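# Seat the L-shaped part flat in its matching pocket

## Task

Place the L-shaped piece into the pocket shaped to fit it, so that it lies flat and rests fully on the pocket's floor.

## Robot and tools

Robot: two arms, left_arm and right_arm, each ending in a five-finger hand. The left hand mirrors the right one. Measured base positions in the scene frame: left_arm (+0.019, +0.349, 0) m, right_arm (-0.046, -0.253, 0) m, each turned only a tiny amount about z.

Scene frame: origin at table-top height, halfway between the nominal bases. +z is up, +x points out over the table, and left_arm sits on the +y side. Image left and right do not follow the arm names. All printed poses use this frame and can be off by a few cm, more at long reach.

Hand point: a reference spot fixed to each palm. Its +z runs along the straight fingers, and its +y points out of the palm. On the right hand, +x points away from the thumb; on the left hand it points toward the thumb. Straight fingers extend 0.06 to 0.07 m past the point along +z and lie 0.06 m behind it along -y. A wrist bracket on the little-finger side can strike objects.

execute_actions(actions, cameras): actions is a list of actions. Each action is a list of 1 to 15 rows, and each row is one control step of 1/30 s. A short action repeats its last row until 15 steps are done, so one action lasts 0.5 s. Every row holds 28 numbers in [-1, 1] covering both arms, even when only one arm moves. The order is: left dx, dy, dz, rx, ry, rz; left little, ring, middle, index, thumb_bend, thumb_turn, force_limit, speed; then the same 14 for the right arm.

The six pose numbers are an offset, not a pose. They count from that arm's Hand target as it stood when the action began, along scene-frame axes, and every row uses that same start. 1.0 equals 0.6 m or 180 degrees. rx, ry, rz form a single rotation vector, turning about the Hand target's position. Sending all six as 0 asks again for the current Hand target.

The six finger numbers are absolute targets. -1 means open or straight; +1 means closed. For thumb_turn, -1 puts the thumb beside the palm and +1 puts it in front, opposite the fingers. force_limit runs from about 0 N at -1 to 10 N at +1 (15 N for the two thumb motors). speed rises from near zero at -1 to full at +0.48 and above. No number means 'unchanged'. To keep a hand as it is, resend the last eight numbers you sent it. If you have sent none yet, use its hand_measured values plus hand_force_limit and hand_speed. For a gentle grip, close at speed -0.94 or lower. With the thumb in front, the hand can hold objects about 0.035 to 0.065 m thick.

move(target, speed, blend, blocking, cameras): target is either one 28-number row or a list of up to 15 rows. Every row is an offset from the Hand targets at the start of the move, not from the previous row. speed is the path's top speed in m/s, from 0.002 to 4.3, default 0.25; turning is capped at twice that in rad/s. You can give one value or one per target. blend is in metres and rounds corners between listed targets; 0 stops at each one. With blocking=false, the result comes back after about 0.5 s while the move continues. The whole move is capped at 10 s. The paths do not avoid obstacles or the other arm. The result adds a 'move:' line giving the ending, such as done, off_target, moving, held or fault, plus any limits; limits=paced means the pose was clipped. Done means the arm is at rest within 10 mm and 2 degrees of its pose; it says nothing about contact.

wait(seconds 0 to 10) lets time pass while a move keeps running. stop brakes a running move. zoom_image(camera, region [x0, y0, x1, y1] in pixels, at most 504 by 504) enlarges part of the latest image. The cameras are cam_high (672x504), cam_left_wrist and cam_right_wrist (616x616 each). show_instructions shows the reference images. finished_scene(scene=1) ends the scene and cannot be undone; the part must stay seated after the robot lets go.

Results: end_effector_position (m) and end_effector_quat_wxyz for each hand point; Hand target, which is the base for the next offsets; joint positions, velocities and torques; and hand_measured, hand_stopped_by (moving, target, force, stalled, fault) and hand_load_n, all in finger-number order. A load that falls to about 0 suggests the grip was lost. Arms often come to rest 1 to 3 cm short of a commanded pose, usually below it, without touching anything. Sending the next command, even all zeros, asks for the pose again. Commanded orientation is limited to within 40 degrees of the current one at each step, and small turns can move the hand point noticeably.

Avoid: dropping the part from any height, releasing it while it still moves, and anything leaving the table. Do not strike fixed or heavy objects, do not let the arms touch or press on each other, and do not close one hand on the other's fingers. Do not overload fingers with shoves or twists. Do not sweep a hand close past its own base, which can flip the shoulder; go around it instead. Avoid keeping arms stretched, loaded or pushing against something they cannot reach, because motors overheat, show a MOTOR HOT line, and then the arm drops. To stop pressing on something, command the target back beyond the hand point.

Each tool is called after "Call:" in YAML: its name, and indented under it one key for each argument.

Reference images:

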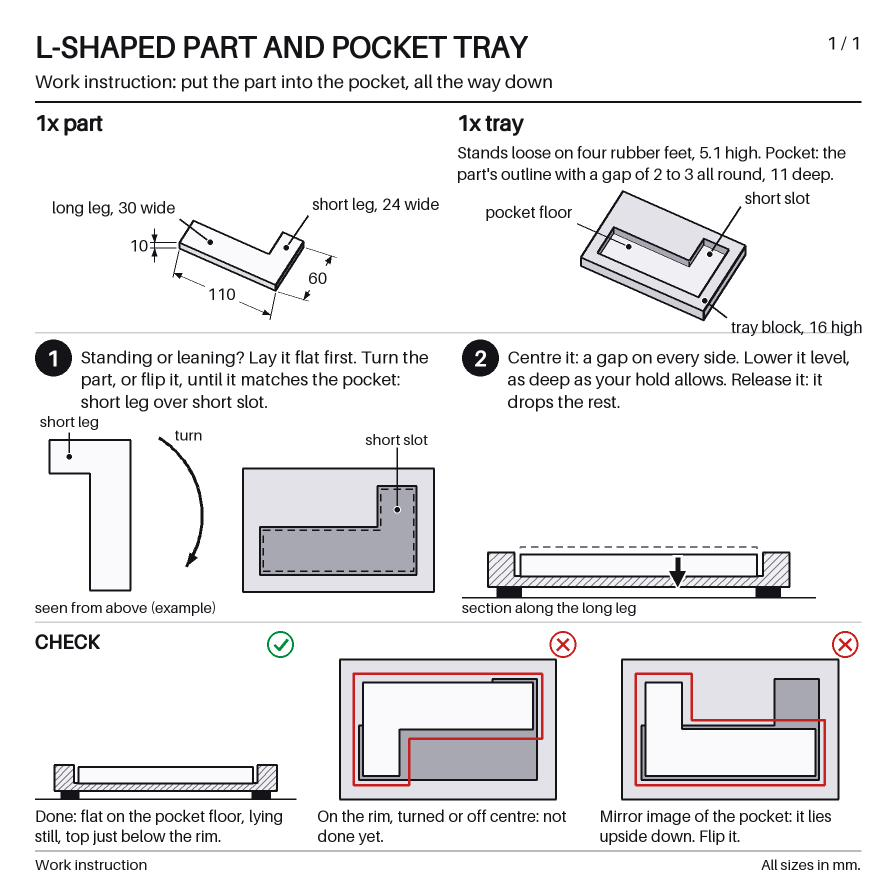

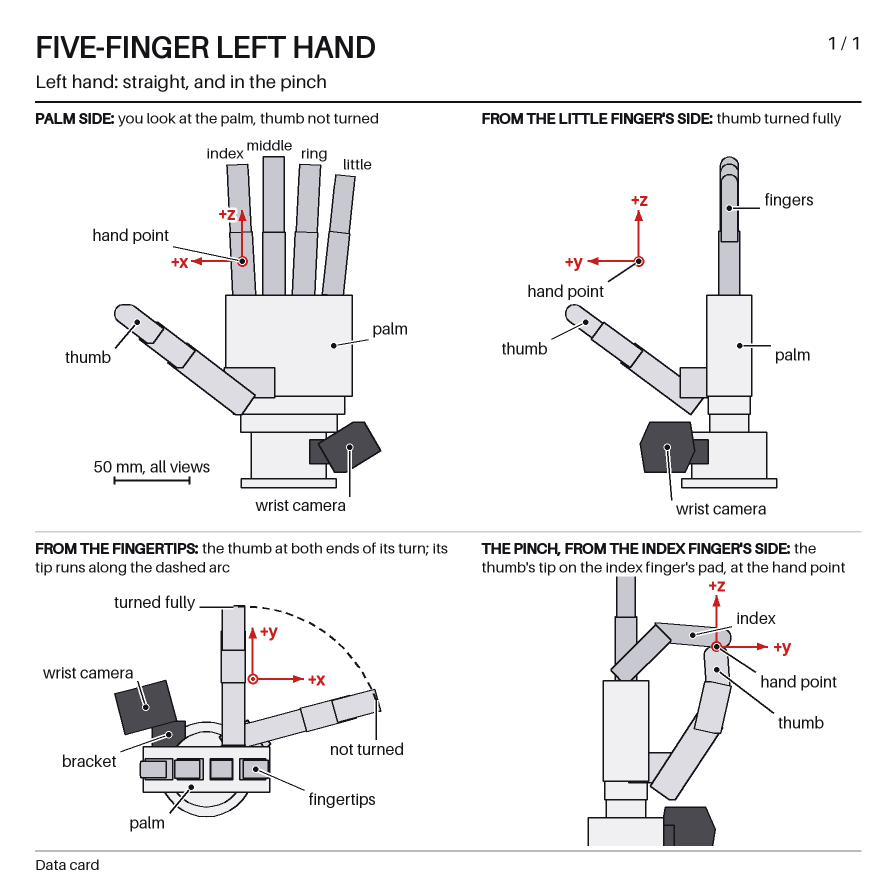

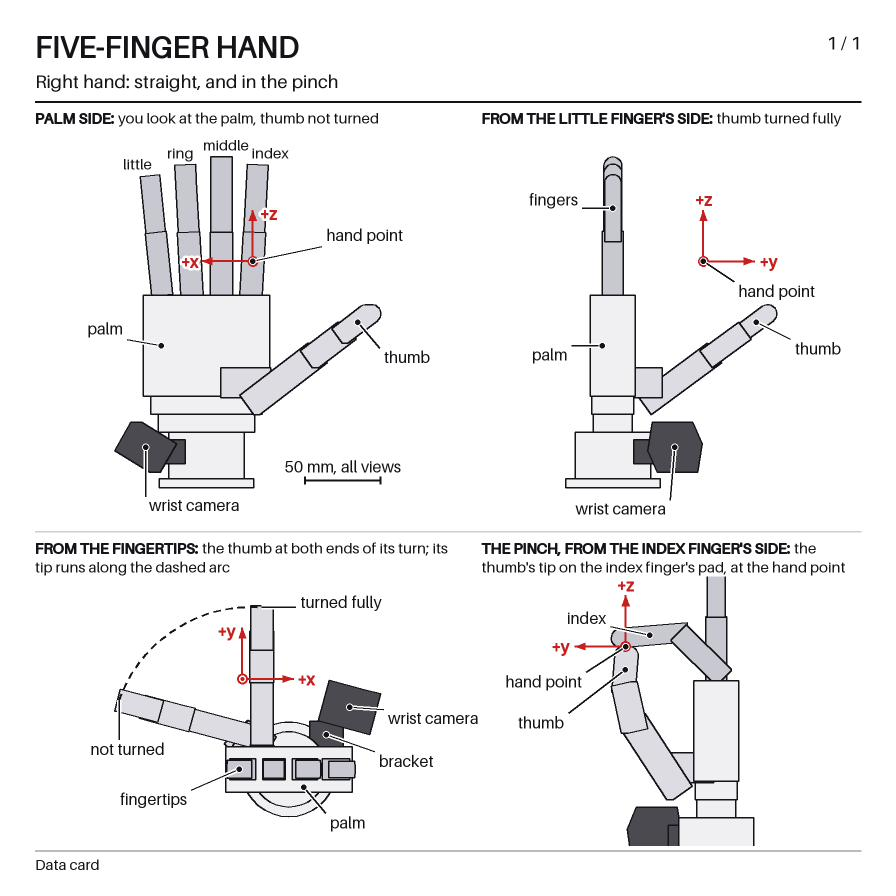

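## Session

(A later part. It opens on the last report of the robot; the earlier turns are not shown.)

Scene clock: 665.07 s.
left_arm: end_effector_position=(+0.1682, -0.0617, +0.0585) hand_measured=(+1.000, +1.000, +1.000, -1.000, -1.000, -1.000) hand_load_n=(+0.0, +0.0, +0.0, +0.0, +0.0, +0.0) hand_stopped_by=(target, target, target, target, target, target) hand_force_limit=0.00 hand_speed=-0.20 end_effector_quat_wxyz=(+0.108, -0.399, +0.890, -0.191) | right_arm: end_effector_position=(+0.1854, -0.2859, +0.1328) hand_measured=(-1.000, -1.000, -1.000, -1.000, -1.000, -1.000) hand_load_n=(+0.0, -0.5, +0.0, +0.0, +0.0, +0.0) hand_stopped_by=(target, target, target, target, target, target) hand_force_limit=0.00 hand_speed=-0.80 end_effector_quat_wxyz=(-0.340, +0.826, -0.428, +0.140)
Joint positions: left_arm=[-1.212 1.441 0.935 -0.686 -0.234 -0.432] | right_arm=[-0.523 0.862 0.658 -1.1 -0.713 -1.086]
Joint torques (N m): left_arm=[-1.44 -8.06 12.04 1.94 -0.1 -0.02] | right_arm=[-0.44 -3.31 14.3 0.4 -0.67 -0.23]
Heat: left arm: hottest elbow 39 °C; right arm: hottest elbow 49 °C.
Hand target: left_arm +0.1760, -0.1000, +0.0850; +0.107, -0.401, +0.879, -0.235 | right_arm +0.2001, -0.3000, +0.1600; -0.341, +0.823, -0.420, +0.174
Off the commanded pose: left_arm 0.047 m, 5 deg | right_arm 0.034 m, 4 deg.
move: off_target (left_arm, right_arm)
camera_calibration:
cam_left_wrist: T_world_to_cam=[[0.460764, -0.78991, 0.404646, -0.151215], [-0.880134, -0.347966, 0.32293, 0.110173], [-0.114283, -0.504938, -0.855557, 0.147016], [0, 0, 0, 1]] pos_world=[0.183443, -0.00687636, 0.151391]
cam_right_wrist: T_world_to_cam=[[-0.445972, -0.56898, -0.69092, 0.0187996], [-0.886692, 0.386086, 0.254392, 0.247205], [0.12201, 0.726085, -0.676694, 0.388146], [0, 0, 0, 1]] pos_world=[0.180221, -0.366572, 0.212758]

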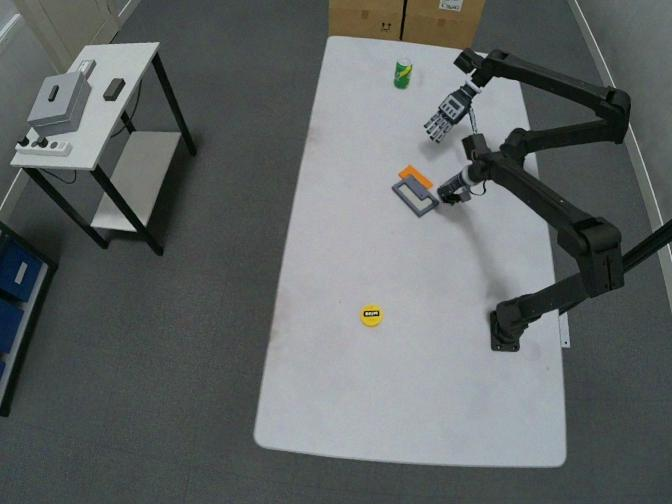

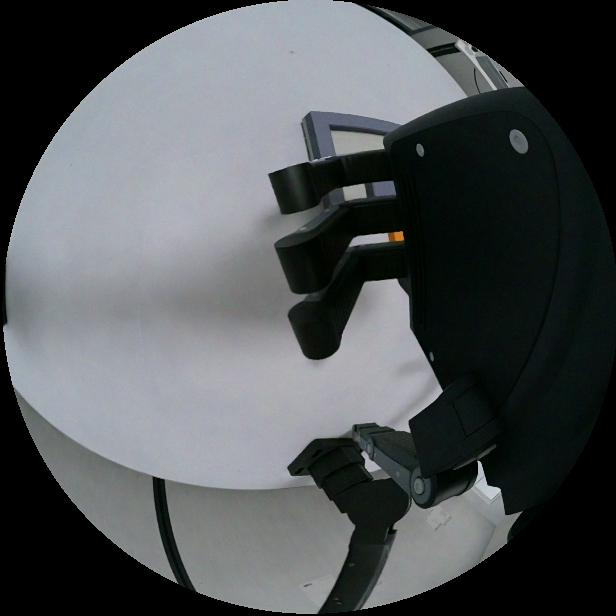

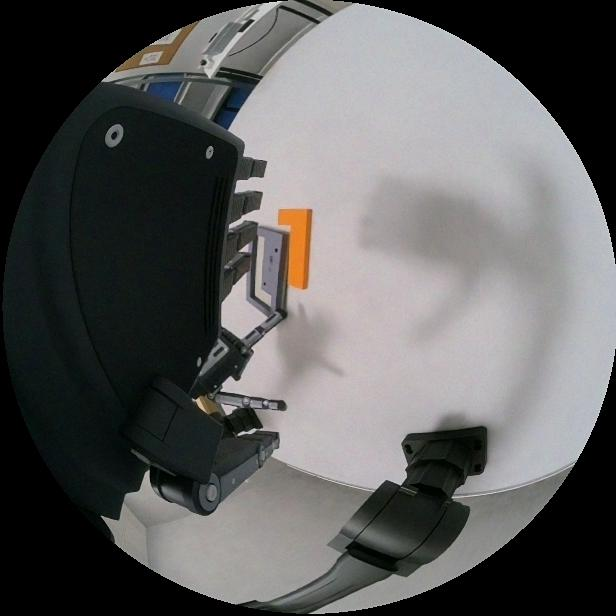

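Call:
zoom_image:
  camera: "cam_right_wrist"
  region: [190, 190, 350, 430]

Call:
zoom_image:
  camera: "cam_high"
  region: [385, 150, 485, 225]

Scaled by 2.100 from the camera's 616x616 image, which has a finer 880x880 frame.

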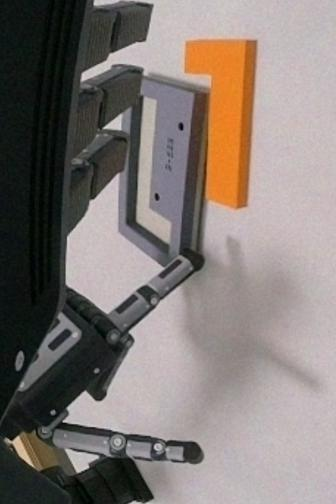

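Scaled by 5.040 from the camera's 672x504 image, which has a finer 960x720 frame.

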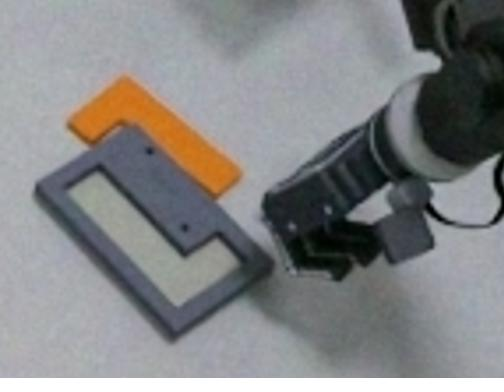

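Call:
move:
  target: [0, 0, -0.03, 0, 0, 0, 1, 1, 1, -1, -1, -1, 0.0, -0.2, 0, 0, 0, 0, 0, 0, -1, -1, -1, -1, -1, -1, 0.0, -0.8]
  speed: 0.05
  cameras: ["cam_right_wrist"]

Call:
zoom_image:
  camera: "cam_right_wrist"
  region: [190, 190, 350, 430]

Scene clock: 687.93 s.
left_arm: end_effector_position=(+0.1725, -0.0729, +0.0503) hand_measured=(+1.000, +1.000, +1.000, -1.000, -1.000, -1.000) hand_load_n=(+0.5, +0.0, +0.0, +0.0, +0.0, -0.5) hand_stopped_by=(target, target, target, target, target, target) hand_force_limit=0.00 hand_speed=-0.20 end_effector_quat_wxyz=(+0.108, -0.399, +0.888, -0.203) | right_arm: end_effector_position=(+0.1854, -0.2859, +0.1328) hand_measured=(-1.000, -1.000, -1.000, -1.000, -1.000, -1.000) hand_load_n=(+0.0, +0.0, +0.0, +0.0, +0.0, +0.0) hand_stopped_by=(target, target, target, target, target, target) hand_force_limit=0.00 hand_speed=-0.80 end_effector_quat_wxyz=(-0.340, +0.826, -0.428, +0.140)
Joint positions: left_arm=[-1.212 1.468 0.935 -0.634 -0.234 -0.432] | right_arm=[-0.523 0.862 0.658 -1.1 -0.713 -1.086]
Joint torques (N m): left_arm=[-0.91 -9 9.94 2.04 -0.08 -0.03] | right_arm=[-0.38 -2.73 14.28 0.43 -0.67 -0.22]
Heat: left arm: hottest elbow 39 °C; right arm: hottest elbow 49 °C.
Hand target: left_arm +0.1760, -0.1000, +0.0670; +0.107, -0.401, +0.879, -0.235 | right_arm +0.2001, -0.3000, +0.1600; -0.341, +0.823, -0.420, +0.174
Off the commanded pose: left_arm 0.032 m, 4 deg | right_arm 0.034 m, 4 deg.
move: off_target (left_arm, right_arm)
camera_calibration:
cam_right_wrist: T_world_to_cam=[[-0.445972, -0.56898, -0.69092, 0.0187996], [-0.886692, 0.386086, 0.254392, 0.247205], [0.12201, 0.726085, -0.676694, 0.388146], [0, 0, 0, 1]] pos_world=[0.180221, -0.366572, 0.212758]
Images, in order (width x height): cam_right_wrist 616x616.

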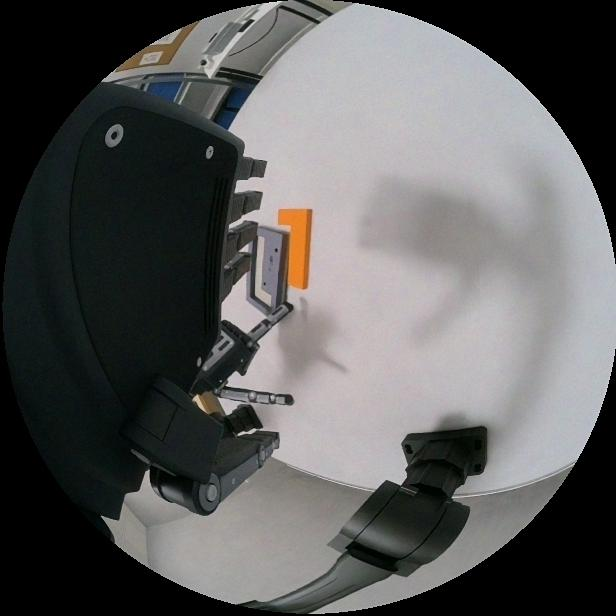

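Scaled by 2.100 from the camera's 616x616 image, which has a finer 880x880 frame.

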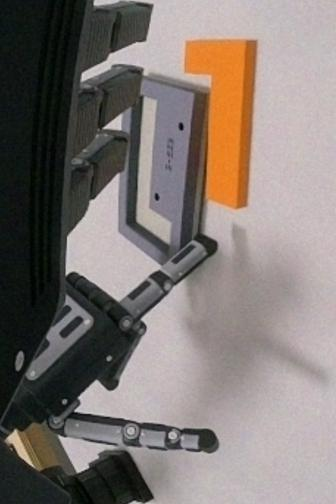

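Call:
move:
  target: [0, 0.005, -0.025, 0, 0, 0, 1, 1, 1, -1, -1, -1, 0.0, -0.2, 0, 0, 0, 0, 0, 0, -1, -1, -1, -1, -1, -1, 0.0, -0.8]
  speed: 0.05
  cameras: ["cam_right_wrist"]

Call:
zoom_image:
  camera: "cam_right_wrist"
  region: [190, 190, 350, 430]

Scene clock: 699.83 s.
left_arm: end_effector_position=(+0.1762, -0.0828, +0.0463) hand_measured=(+1.000, +1.000, +1.000, -1.000, -1.000, -1.000) hand_load_n=(+0.0, +0.0, +0.0, +0.0, +0.0, +0.0) hand_stopped_by=(target, target, target, target, target, target) hand_force_limit=0.00 hand_speed=-0.20 end_effector_quat_wxyz=(+0.107, -0.400, +0.884, -0.216) | right_arm: end_effector_position=(+0.1854, -0.2859, +0.1328) hand_measured=(-1.000, -1.000, -1.000, -1.000, -1.000, -1.000) hand_load_n=(+0.0, +0.0, +0.0, +0.0, +0.0, +0.0) hand_stopped_by=(target, target, target, target, target, target) hand_force_limit=0.00 hand_speed=-0.80 end_effector_quat_wxyz=(-0.340, +0.826, -0.428, +0.140)
Joint positions: left_arm=[-1.212 1.485 0.935 -0.59 -0.234 -0.432] | right_arm=[-0.523 0.862 0.658 -1.1 -0.713 -1.086]
Joint torques (N m): left_arm=[-0.85 -8.53 7.84 2.04 -0.03 -0.03] | right_arm=[-0.97 -3.19 14.43 0.47 -0.67 -0.2]
Heat: left arm: hottest elbow 39 °C; right arm: hottest elbow 49 °C.
Hand target: left_arm +0.1760, -0.0970, +0.0520; +0.107, -0.401, +0.879, -0.235 | right_arm +0.2001, -0.3000, +0.1600; -0.341, +0.823, -0.420, +0.174
Off the commanded pose: left_arm 0.015 m, 2 deg | right_arm 0.034 m, 4 deg.
move: off_target (left_arm, right_arm)
camera_calibration:
cam_right_wrist: T_world_to_cam=[[-0.445972, -0.56898, -0.69092, 0.0187996], [-0.886692, 0.386086, 0.254392, 0.247205], [0.12201, 0.726085, -0.676694, 0.388146], [0, 0, 0, 1]] pos_world=[0.180221, -0.366572, 0.212758]
Images, in order (width x height): cam_right_wrist 616x616.

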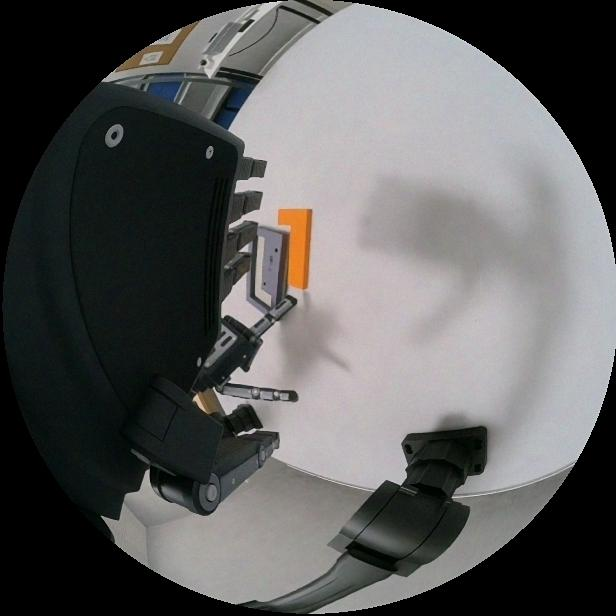

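Scaled by 2.100 from the camera's 616x616 image, which has a finer 880x880 frame.

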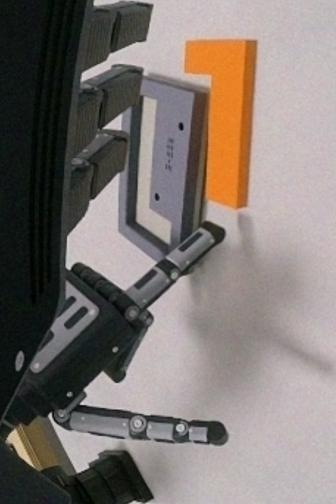

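Call:
move:
  target: [-0.01, 0.02, -0.025, 0, 0, 0, 1, 1, 1, -1, -1, -1, 0.0, -0.2, 0, 0, 0, 0, 0, 0, -1, -1, -1, -1, -1, -1, 0.0, -0.8]
  speed: 0.05
  cameras: ["cam_right_wrist"]

Call:
zoom_image:
  camera: "cam_right_wrist"
  region: [190, 190, 350, 430]

Scene clock: 710.87 s.
left_arm: end_effector_position=(+0.1734, -0.0746, +0.0321) hand_measured=(+1.000, +1.000, +1.000, -1.000, -1.000, -1.000) hand_load_n=(+0.0, +0.0, +0.0, +0.0, -0.5, +0.0) hand_stopped_by=(target, target, target, target, target, target) hand_force_limit=0.00 hand_speed=-0.20 end_effector_quat_wxyz=(+0.107, -0.400, +0.884, -0.217) | right_arm: end_effector_position=(+0.1854, -0.2859, +0.1328) hand_measured=(-1.000, -1.000, -1.000, -1.000, -1.000, -1.000) hand_load_n=(+0.0, +0.0, +0.0, +0.0, +0.0, +0.0) hand_stopped_by=(target, target, target, target, target, target) hand_force_limit=0.00 hand_speed=-0.80 end_effector_quat_wxyz=(-0.340, +0.826, -0.428, +0.140)
Joint positions: left_arm=[-1.212 1.485 0.891 -0.544 -0.235 -0.434] | right_arm=[-0.523 0.862 0.658 -1.1 -0.713 -1.086]
Joint torques (N m): left_arm=[-1.32 -9.17 6.65 2.06 -0.1 -0.05] | right_arm=[-0.67 -3.02 14.23 0.43 -0.67 -0.22]
Heat: left arm: hottest elbow 38 °C; right arm: hottest elbow 49 °C.
Hand target: left_arm +0.1700, -0.0850, +0.0370; +0.107, -0.401, +0.879, -0.235 | right_arm +0.2001, -0.3000, +0.1600; -0.341, +0.823, -0.420, +0.174
Off the commanded pose: left_arm 0.012 m, 2 deg | right_arm 0.034 m, 4 deg.
move: off_target (left_arm, right_arm)
camera_calibration:
cam_right_wrist: T_world_to_cam=[[-0.445972, -0.56898, -0.69092, 0.0187996], [-0.886692, 0.386086, 0.254392, 0.247205], [0.12201, 0.726085, -0.676694, 0.388146], [0, 0, 0, 1]] pos_world=[0.180221, -0.366572, 0.212758]
Images, in order (width x height): cam_right_wrist 616x616.

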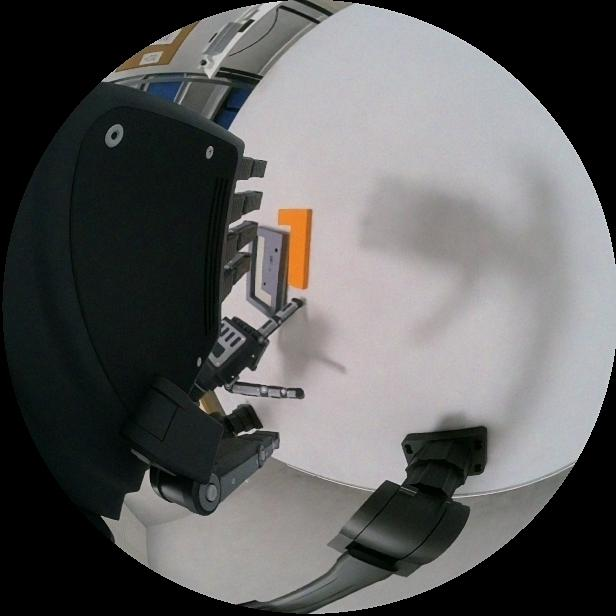

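Scaled by 2.100 from the camera's 616x616 image, which has a finer 880x880 frame.

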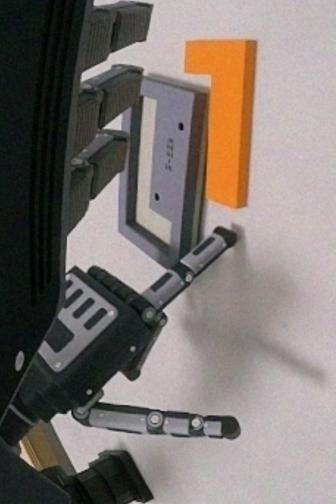

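Call:
move:
  target: [0.0917, -0.0483, 0.006, 0, 0, 0, 1, 1, 1, -1, -1, -1, 0.0, -0.2, 0, 0, 0, 0, 0, 0, -1, -1, -1, -1, -1, -1, 0.0, -0.8]
  speed: 0.05
  cameras: ["cam_right_wrist", "cam_high"]

Call:
zoom_image:
  camera: "cam_right_wrist"
  region: [190, 190, 350, 430]

Call:
zoom_image:
  camera: "cam_high"
  region: [385, 150, 485, 225]

Scene clock: 728.80 s.
left_arm: end_effector_position=(+0.2019, -0.0928, +0.0272) hand_measured=(+1.000, +1.000, +1.000, -1.000, -1.000, -1.000) hand_load_n=(+0.0, +0.0, +0.0, +0.0, +0.0, +0.0) hand_stopped_by=(target, target, target, target, target, target) hand_force_limit=0.00 hand_speed=-0.20 end_effector_quat_wxyz=(+0.100, -0.398, +0.887, -0.212) | right_arm: end_effector_position=(+0.1854, -0.2859, +0.1328) hand_measured=(-1.000, -1.000, -1.000, -1.000, -1.000, -1.000) hand_load_n=(+0.0, +0.0, +0.0, +0.0, +0.0, +0.0) hand_stopped_by=(target, target, target, target, target, target) hand_force_limit=0.00 hand_speed=-0.80 end_effector_quat_wxyz=(-0.340, +0.826, -0.428, +0.140)
Joint positions: left_arm=[-1.158 1.565 0.969 -0.542 -0.197 -0.382] | right_arm=[-0.523 0.862 0.658 -1.1 -0.713 -1.086]
Joint torques (N m): left_arm=[0.73 -8.18 10.78 1.61 0.1 0.13] | right_arm=[-0.73 -3.08 14.2 0.51 -0.68 -0.2]
Heat: left arm: hottest elbow 37 °C; right arm: hottest elbow 49 °C.
Hand target: left_arm +0.2250, -0.1140, +0.0406; +0.107, -0.401, +0.879, -0.235 | right_arm +0.2001, -0.3000, +0.1600; -0.341, +0.823, -0.420, +0.174
Off the commanded pose: left_arm 0.034 m, 3 deg | right_arm 0.034 m, 4 deg.
move: off_target (left_arm, right_arm)
camera_calibration:
cam_right_wrist: T_world_to_cam=[[-0.445972, -0.56898, -0.69092, 0.0187996], [-0.886692, 0.386086, 0.254392, 0.247205], [0.12201, 0.726085, -0.676694, 0.388146], [0, 0, 0, 1]] pos_world=[0.180221, -0.366572, 0.212758]
Images, in order (width x height): cam_high 672x504, cam_right_wrist 616x616.

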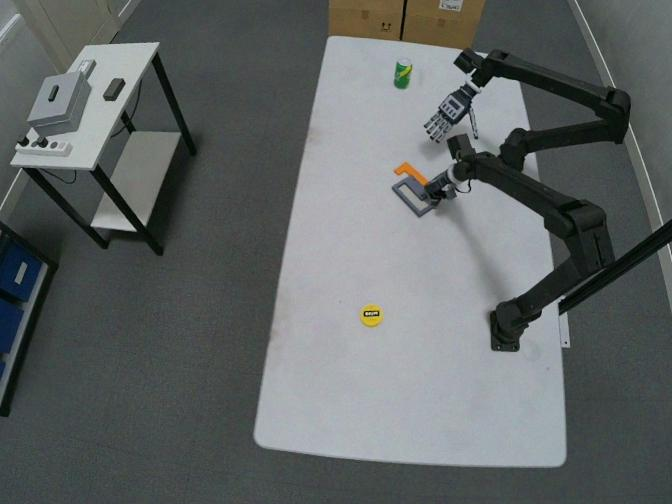

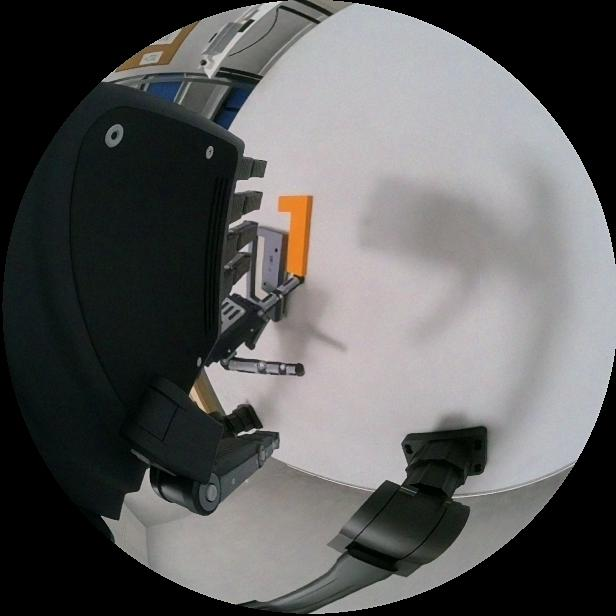

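Scaled by 2.100 from the camera's 616x616 image, which has a finer 880x880 frame.

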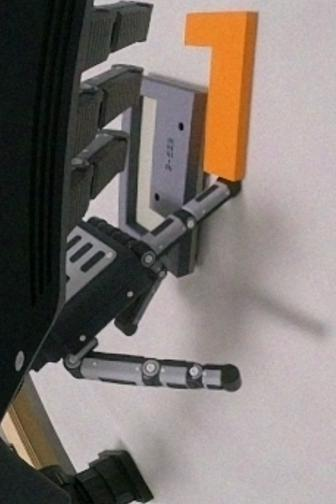

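Scaled by 5.040 from the camera's 672x504 image, which has a finer 960x720 frame.

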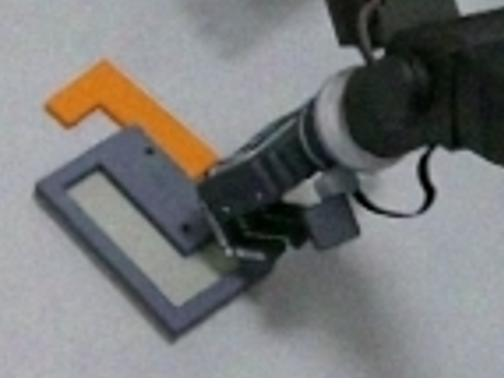

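Call:
move:
  target: [0.045, -0.038, 0.006, 0, 0, 0, 1, 1, 1, -1, -1, -1, 0.0, -0.2, 0, 0, 0, 0, 0, 0, -1, -1, -1, -1, -1, -1, 0.0, -0.8]
  speed: 0.05
  cameras: ["cam_right_wrist", "cam_high"]

Call:
zoom_image:
  camera: "cam_right_wrist"
  region: [190, 190, 350, 430]

Call:
zoom_image:
  camera: "cam_high"
  region: [385, 150, 485, 225]

Scene clock: 735.93 s.
left_arm: end_effector_position=(+0.2310, -0.1175, +0.0267) hand_measured=(+1.000, +1.000, +1.000, -1.000, -1.000, -1.000) hand_load_n=(+0.0, +0.0, +0.0, +0.0, +0.0, +0.0) hand_stopped_by=(target, target, target, target, target, target) hand_force_limit=0.00 hand_speed=-0.20 end_effector_quat_wxyz=(+0.102, -0.395, +0.887, -0.216) | right_arm: end_effector_position=(+0.1854, -0.2859, +0.1328) hand_measured=(-1.000, -1.000, -1.000, -1.000, -1.000, -1.000) hand_load_n=(+0.0, +0.0, +0.0, +0.0, +0.0, +0.0) hand_stopped_by=(target, target, target, target, target, target) hand_force_limit=0.00 hand_speed=-0.80 end_effector_quat_wxyz=(-0.340, +0.826, -0.428, +0.140)
Joint positions: left_arm=[-1.125 1.642 1.061 -0.542 -0.185 -0.343] | right_arm=[-0.523 0.862 0.658 -1.1 -0.713 -1.086]
Joint torques (N m): left_arm=[0.62 -9.99 11.44 0.75 0.14 0.14] | right_arm=[-0.03 -2.9 14.37 0.43 -0.67 -0.24]
Heat: left arm: hottest elbow 37 °C; right arm: hottest elbow 49 °C.
Hand target: left_arm +0.2520, -0.1368, +0.0442; +0.107, -0.401, +0.879, -0.235 | right_arm +0.2001, -0.3000, +0.1600; -0.341, +0.823, -0.420, +0.174
Off the commanded pose: left_arm 0.033 m, 3 deg | right_arm 0.034 m, 4 deg.
move: off_target (left_arm, right_arm)
camera_calibration:
cam_right_wrist: T_world_to_cam=[[-0.445972, -0.56898, -0.69092, 0.0187996], [-0.886692, 0.386086, 0.254392, 0.247205], [0.12201, 0.726085, -0.676694, 0.388146], [0, 0, 0, 1]] pos_world=[0.180221, -0.366572, 0.212758]
Images, in order (width x height): cam_high 672x504, cam_right_wrist 616x616.

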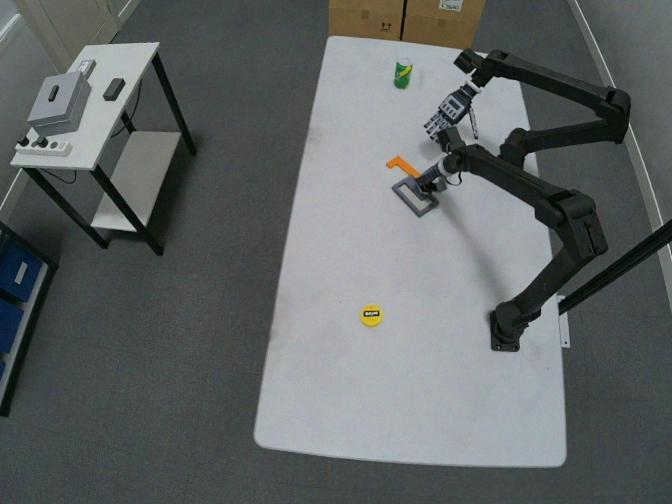

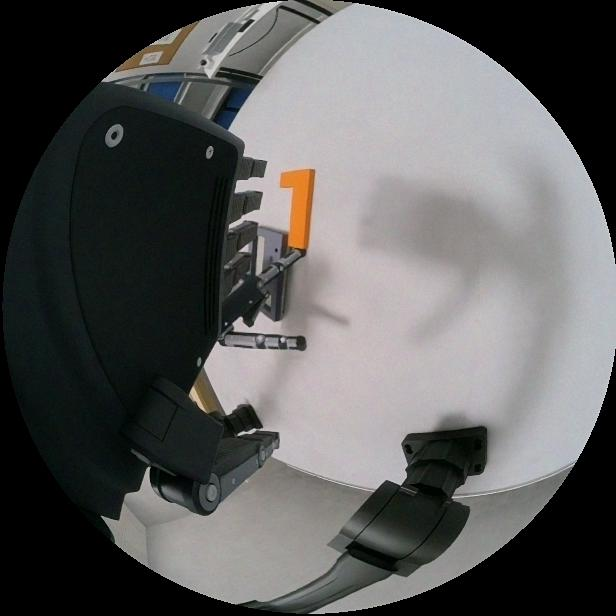

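Scaled by 2.100 from the camera's 616x616 image, which has a finer 880x880 frame.

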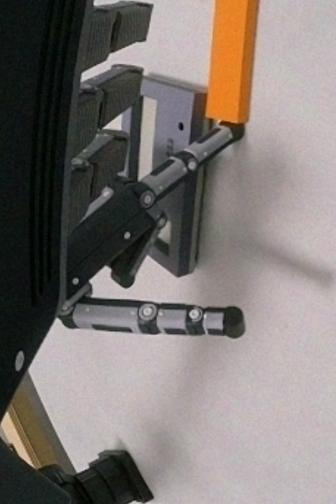

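Scaled by 5.040 from the camera's 672x504 image, which has a finer 960x720 frame.

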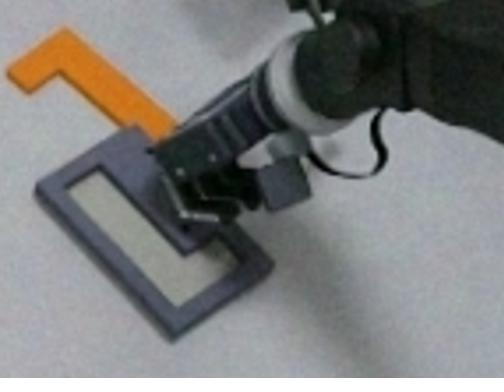

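Call:
move:
  target:
    - [-0.07, 0.06, 0.08, 0, 0, 0, 1, 1, 1, -1, -1, -1, 0.0, -0.2, 0, 0, 0, 0, 0, 0, -1, -1, -1, -1, -1, -1, 0.0, -0.8]
    - [-0.187, 0.478, 0.26, 0, 0, 0, 1, 1, 1, -1, -1, -1, 0.0, -0.2, 0, 0, 0, 0, 0, 0, -1, -1, -1, -1, -1, -1, 0.0, -0.8]
  speed: [0.1, 0.25]
  blend: [0.03, 0]
  cameras: ["all"]

Call:
zoom_image:
  camera: "cam_right_wrist"
  region: [225, 140, 345, 340]

Call:
zoom_image:
  camera: "cam_high"
  region: [375, 145, 455, 225]

Scene clock: 792.40 s.
left_arm: end_effector_position=(+0.1360, +0.1467, +0.1945) hand_measured=(+1.000, +1.000, +1.000, -1.000, -1.000, -1.000) hand_load_n=(+0.0, +0.0, +0.0, +0.0, +0.0, +0.0) hand_stopped_by=(target, target, target, target, target, target) hand_force_limit=0.00 hand_speed=-0.20 end_effector_quat_wxyz=(+0.101, -0.396, +0.883, -0.231) | right_arm: end_effector_position=(+0.1854, -0.2859, +0.1328) hand_measured=(-1.000, -1.000, -1.000, -1.000, -1.000, -1.000) hand_load_n=(+0.0, +0.0, +0.0, +0.0, +0.0, +0.0) hand_stopped_by=(target, target, target, target, target, target) hand_force_limit=0.00 hand_speed=-0.80 end_effector_quat_wxyz=(-0.340, +0.826, -0.428, +0.140)
Joint positions: left_arm=[-0.959 0.677 0.775 -1.17 -0.105 -0.198] | right_arm=[-0.523 0.862 0.658 -1.1 -0.713 -1.086]
Joint torques (N m): left_arm=[0.91 -1.03 8.79 0.81 0.22 0.14] | right_arm=[-0.32 -2.96 14.38 0.46 -0.67 -0.21]
Heat: left arm: hottest elbow 42 °C; right arm: hottest elbow 50 °C.
Hand target: left_arm +0.1398, +0.1500, +0.2002; +0.107, -0.401, +0.879, -0.235 | right_arm +0.2001, -0.3000, +0.1600; -0.341, +0.823, -0.420, +0.174
Off the commanded pose: left_arm 0.008 m, 1 deg | right_arm 0.034 m, 4 deg.
move: off_target (right_arm)
camera_calibration:
cam_left_wrist: T_world_to_cam=[[0.44218, -0.759918, 0.476447, -0.0426047], [-0.891176, -0.312178, 0.329167, 0.105446], [-0.101403, -0.570149, -0.815259, 0.364899], [0, 0, 0, 1]] pos_world=[0.149812, 0.208589, 0.283077]
cam_right_wrist: T_world_to_cam=[[-0.445972, -0.56898, -0.69092, 0.0187996], [-0.886692, 0.386086, 0.254392, 0.247205], [0.12201, 0.726085, -0.676694, 0.388146], [0, 0, 0, 1]] pos_world=[0.180221, -0.366572, 0.212758]

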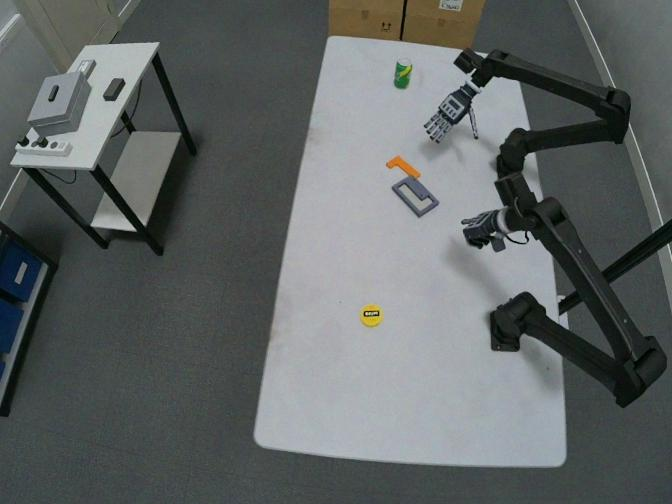

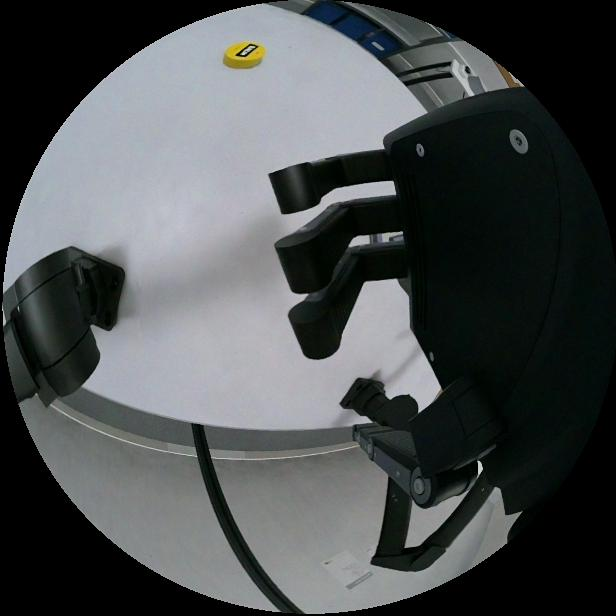

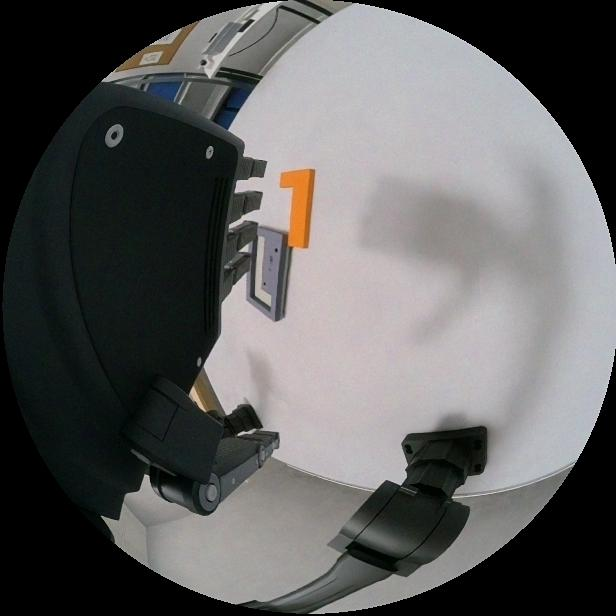

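Scaled by 2.520 from the camera's 616x616 image, which has a finer 880x880 frame.

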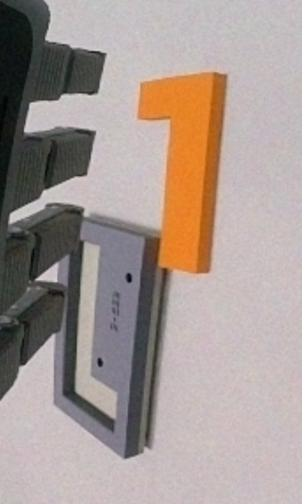

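Scaled by 6.300 from the camera's 672x504 image, which has a finer 960x720 frame.

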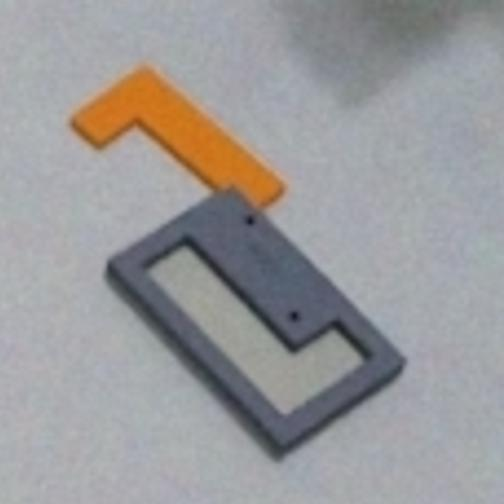

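Call:
move:
  target: [0, 0, 0, 0, 0, 0, 1, 1, 1, -1, -1, -1, 0.0, -0.2, 0.3298, 0.145, -0.075, -0.0032, -0.0718, -0.4258, -1, -1, -0.4, -0.4, -0.5, 1, 0.0, -0.2]
  speed: 0.2
  cameras: ["all"]

Call:
zoom_image:
  camera: "cam_right_wrist"
  region: [180, 140, 430, 390]

Call:
zoom_image:
  camera: "cam_high"
  region: [365, 115, 465, 225]

Scene clock: 819.60 s.
left_arm: end_effector_position=(+0.1360, +0.1467, +0.1945) hand_measured=(+1.000, +1.000, +1.000, -1.000, -1.000, -1.000) hand_load_n=(+0.0, +0.0, +0.0, +0.0, +0.0, +0.0) hand_stopped_by=(target, target, target, target, target, target) hand_force_limit=0.00 hand_speed=-0.20 end_effector_quat_wxyz=(+0.101, -0.396, +0.883, -0.231) | right_arm: end_effector_position=(+0.3769, -0.2267, +0.0918) hand_measured=(-1.000, -1.000, -0.400, -0.400, -0.500, +1.000) hand_load_n=(+0.0, +0.0, +0.0, +0.0, +0.0, +0.0) hand_stopped_by=(target, target, target, target, target, target) hand_force_limit=0.00 hand_speed=-0.20 end_effector_quat_wxyz=(+0.175, -0.372, +0.804, -0.430)
Joint positions: left_arm=[-0.959 0.677 0.775 -1.17 -0.105 -0.198] | right_arm=[0.331 1.216 0.675 -0.392 0.784 0.715]
Joint torques (N m): left_arm=[1.03 -0.97 8.83 0.7 0.24 0.13] | right_arm=[1.67 -6.48 13.52 1.05 0.66 0.1]
Heat: left arm: hottest elbow 40 °C; right arm: hottest elbow 50 °C.
Hand target: left_arm +0.1398, +0.1500, +0.2002; +0.107, -0.401, +0.879, -0.235 | right_arm +0.3979, -0.2130, +0.1150; +0.197, -0.365, +0.800, -0.434
Off the commanded pose: left_arm 0.008 m, 1 deg | right_arm 0.034 m, 3 deg.
move: off_target (right_arm)
camera_calibration:
cam_left_wrist: T_world_to_cam=[[0.44218, -0.759918, 0.476447, -0.0426047], [-0.891176, -0.312178, 0.329167, 0.105446], [-0.101403, -0.570149, -0.815259, 0.364899], [0, 0, 0, 1]] pos_world=[0.149812, 0.208589, 0.283077]
cam_right_wrist: T_world_to_cam=[[-0.577641, 0.158546, -0.800746, 0.334188], [0.180558, 0.981475, 0.0640791, 0.154745], [0.796071, -0.107566, -0.595567, -0.156516], [0, 0, 0, 1]] pos_world=[0.289698, -0.221699, 0.164468]

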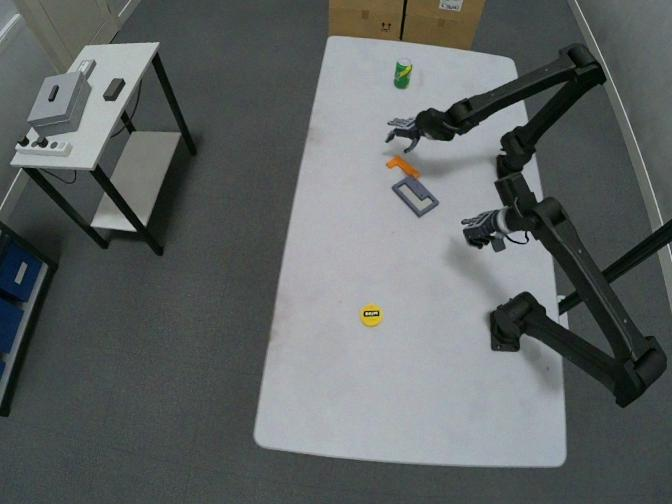

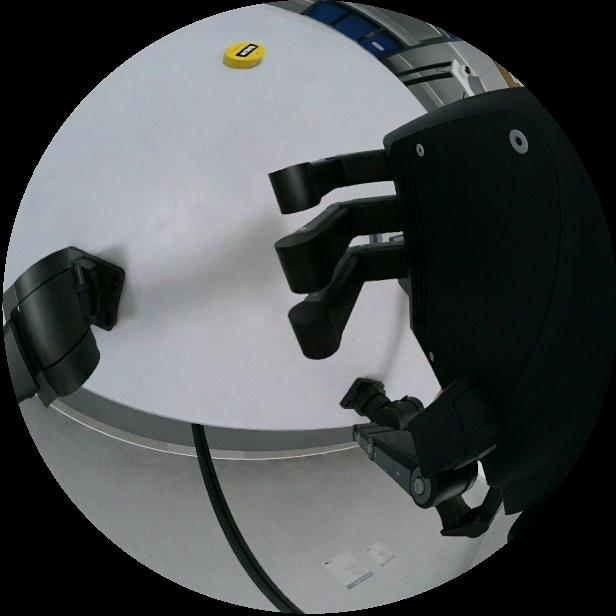

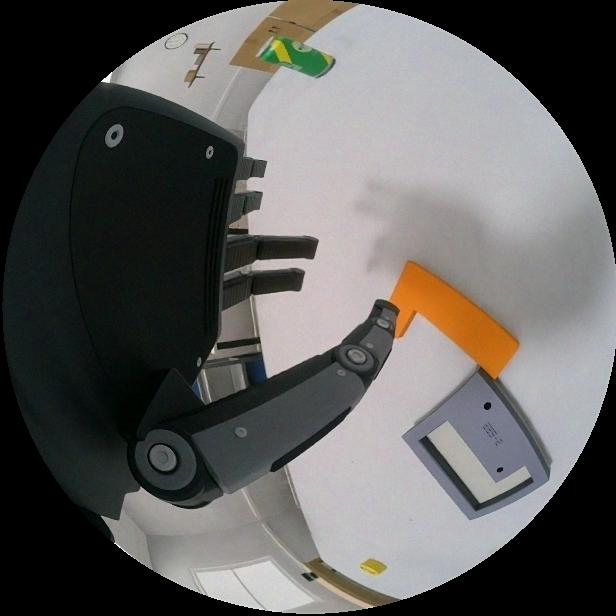

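Scaled by 2.016 from the camera's 616x616 image, which has a finer 880x880 frame.

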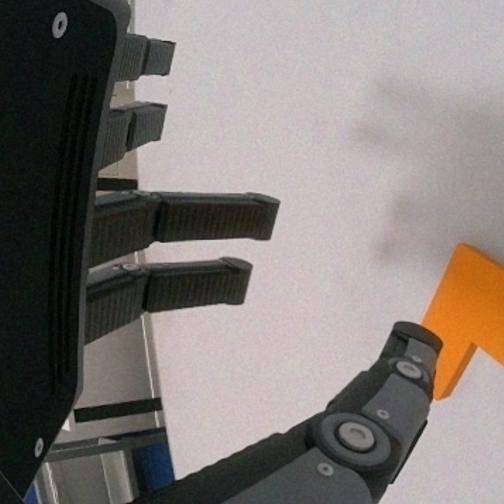

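Scaled by 4.582 from the camera's 672x504 image, which has a finer 960x720 frame.

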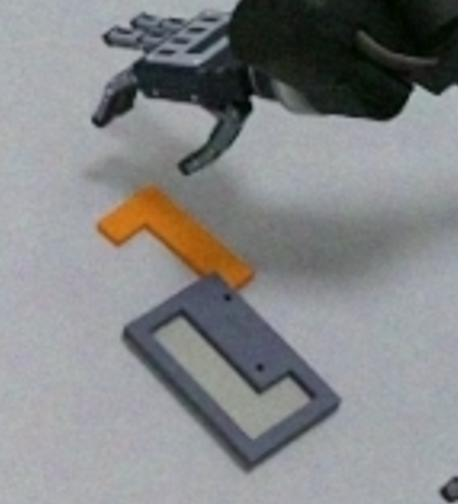

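Call:
move:
  target: [0, 0, 0, 0, 0, 0, 1, 1, 1, -1, -1, -1, 0.0, -0.2, 0.027, 0.0325, -0.06, 0, 0, 0, -1, -1, -0.4, -0.4, -0.5, 1, 0.0, -0.2]
  speed: 0.1
  cameras: ["cam_high", "cam_right_wrist"]

Call:
zoom_image:
  camera: "cam_right_wrist"
  region: [200, 180, 450, 430]

Call:
zoom_image:
  camera: "cam_high"
  region: [365, 115, 445, 195]

Scene clock: 883.43 s.
left_arm: end_effector_position=(+0.1360, +0.1467, +0.1945) hand_measured=(+1.000, +1.000, +1.000, -1.000, -1.000, -1.000) hand_load_n=(+0.0, +0.0, +0.0, +0.0, +0.0, +0.0) hand_stopped_by=(target, target, target, target, target, target) hand_force_limit=0.00 hand_speed=-0.20 end_effector_quat_wxyz=(+0.101, -0.396, +0.883, -0.231) | right_arm: end_effector_position=(+0.3850, -0.2106, +0.0556) hand_measured=(-1.000, -1.000, -0.400, -0.400, -0.500, +1.000) hand_load_n=(+0.0, +0.0, +0.0, +0.0, +0.0, +0.0) hand_stopped_by=(target, target, target, target, target, target) hand_force_limit=0.00 hand_speed=-0.20 end_effector_quat_wxyz=(+0.160, -0.380, +0.804, -0.429)
Joint positions: left_arm=[-0.959 0.677 0.775 -1.17 -0.105 -0.198] | right_arm=[0.371 1.339 0.683 -0.343 0.808 0.76]
Joint torques (N m): left_arm=[0.73 -1.08 8.72 0.77 0.23 0.16] | right_arm=[1.49 -7.53 12.41 2.47 0.71 0.07]
Heat: left arm: hottest elbow 39 °C; right arm: hottest elbow 50 °C.
Hand target: left_arm +0.1398, +0.1500, +0.2002; +0.107, -0.401, +0.879, -0.235 | right_arm +0.4141, -0.1935, +0.0790; +0.197, -0.365, +0.800, -0.434
Off the commanded pose: left_arm 0.008 m, 1 deg | right_arm 0.041 m, 5 deg.
move: off_target (right_arm)
camera_calibration:
cam_right_wrist: T_world_to_cam=[[-0.602954, 0.148332, -0.783864, 0.313983], [0.182012, 0.982226, 0.045864, 0.140407], [0.776735, -0.115019, -0.619236, -0.175678], [0, 0, 0, 1]] pos_world=[0.300217, -0.204691, 0.130895]
Images, in order (width x height): cam_high 672x504, cam_right_wrist 616x616.

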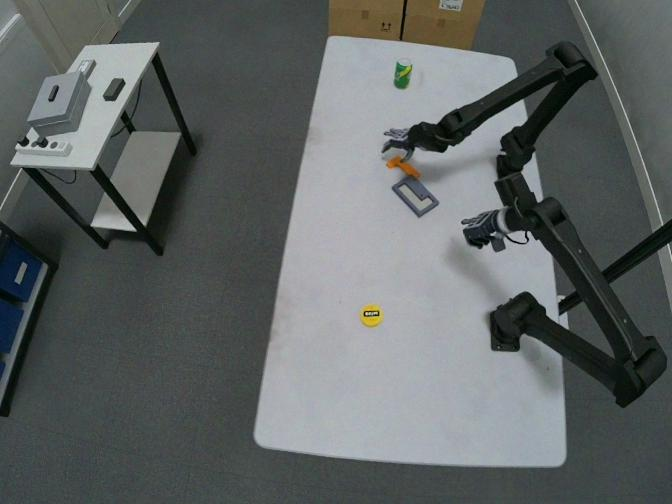

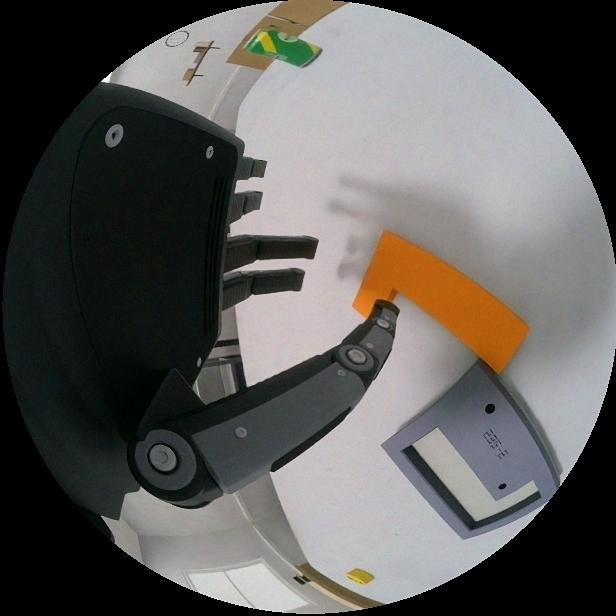

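Scaled by 2.016 from the camera's 616x616 image, which has a finer 880x880 frame.

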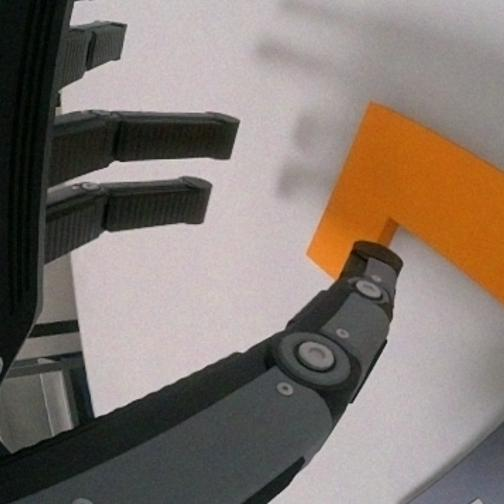

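Scaled by 6.300 from the camera's 672x504 image, which has a finer 960x720 frame.

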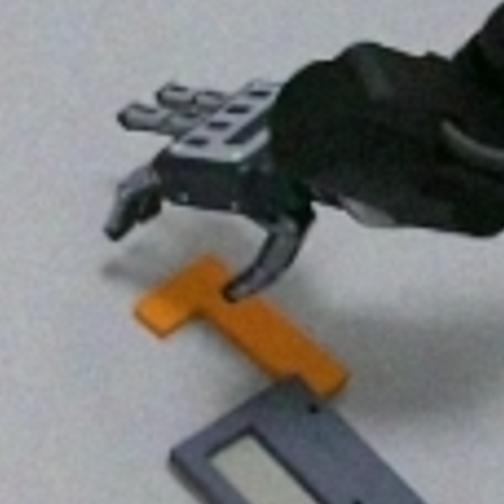

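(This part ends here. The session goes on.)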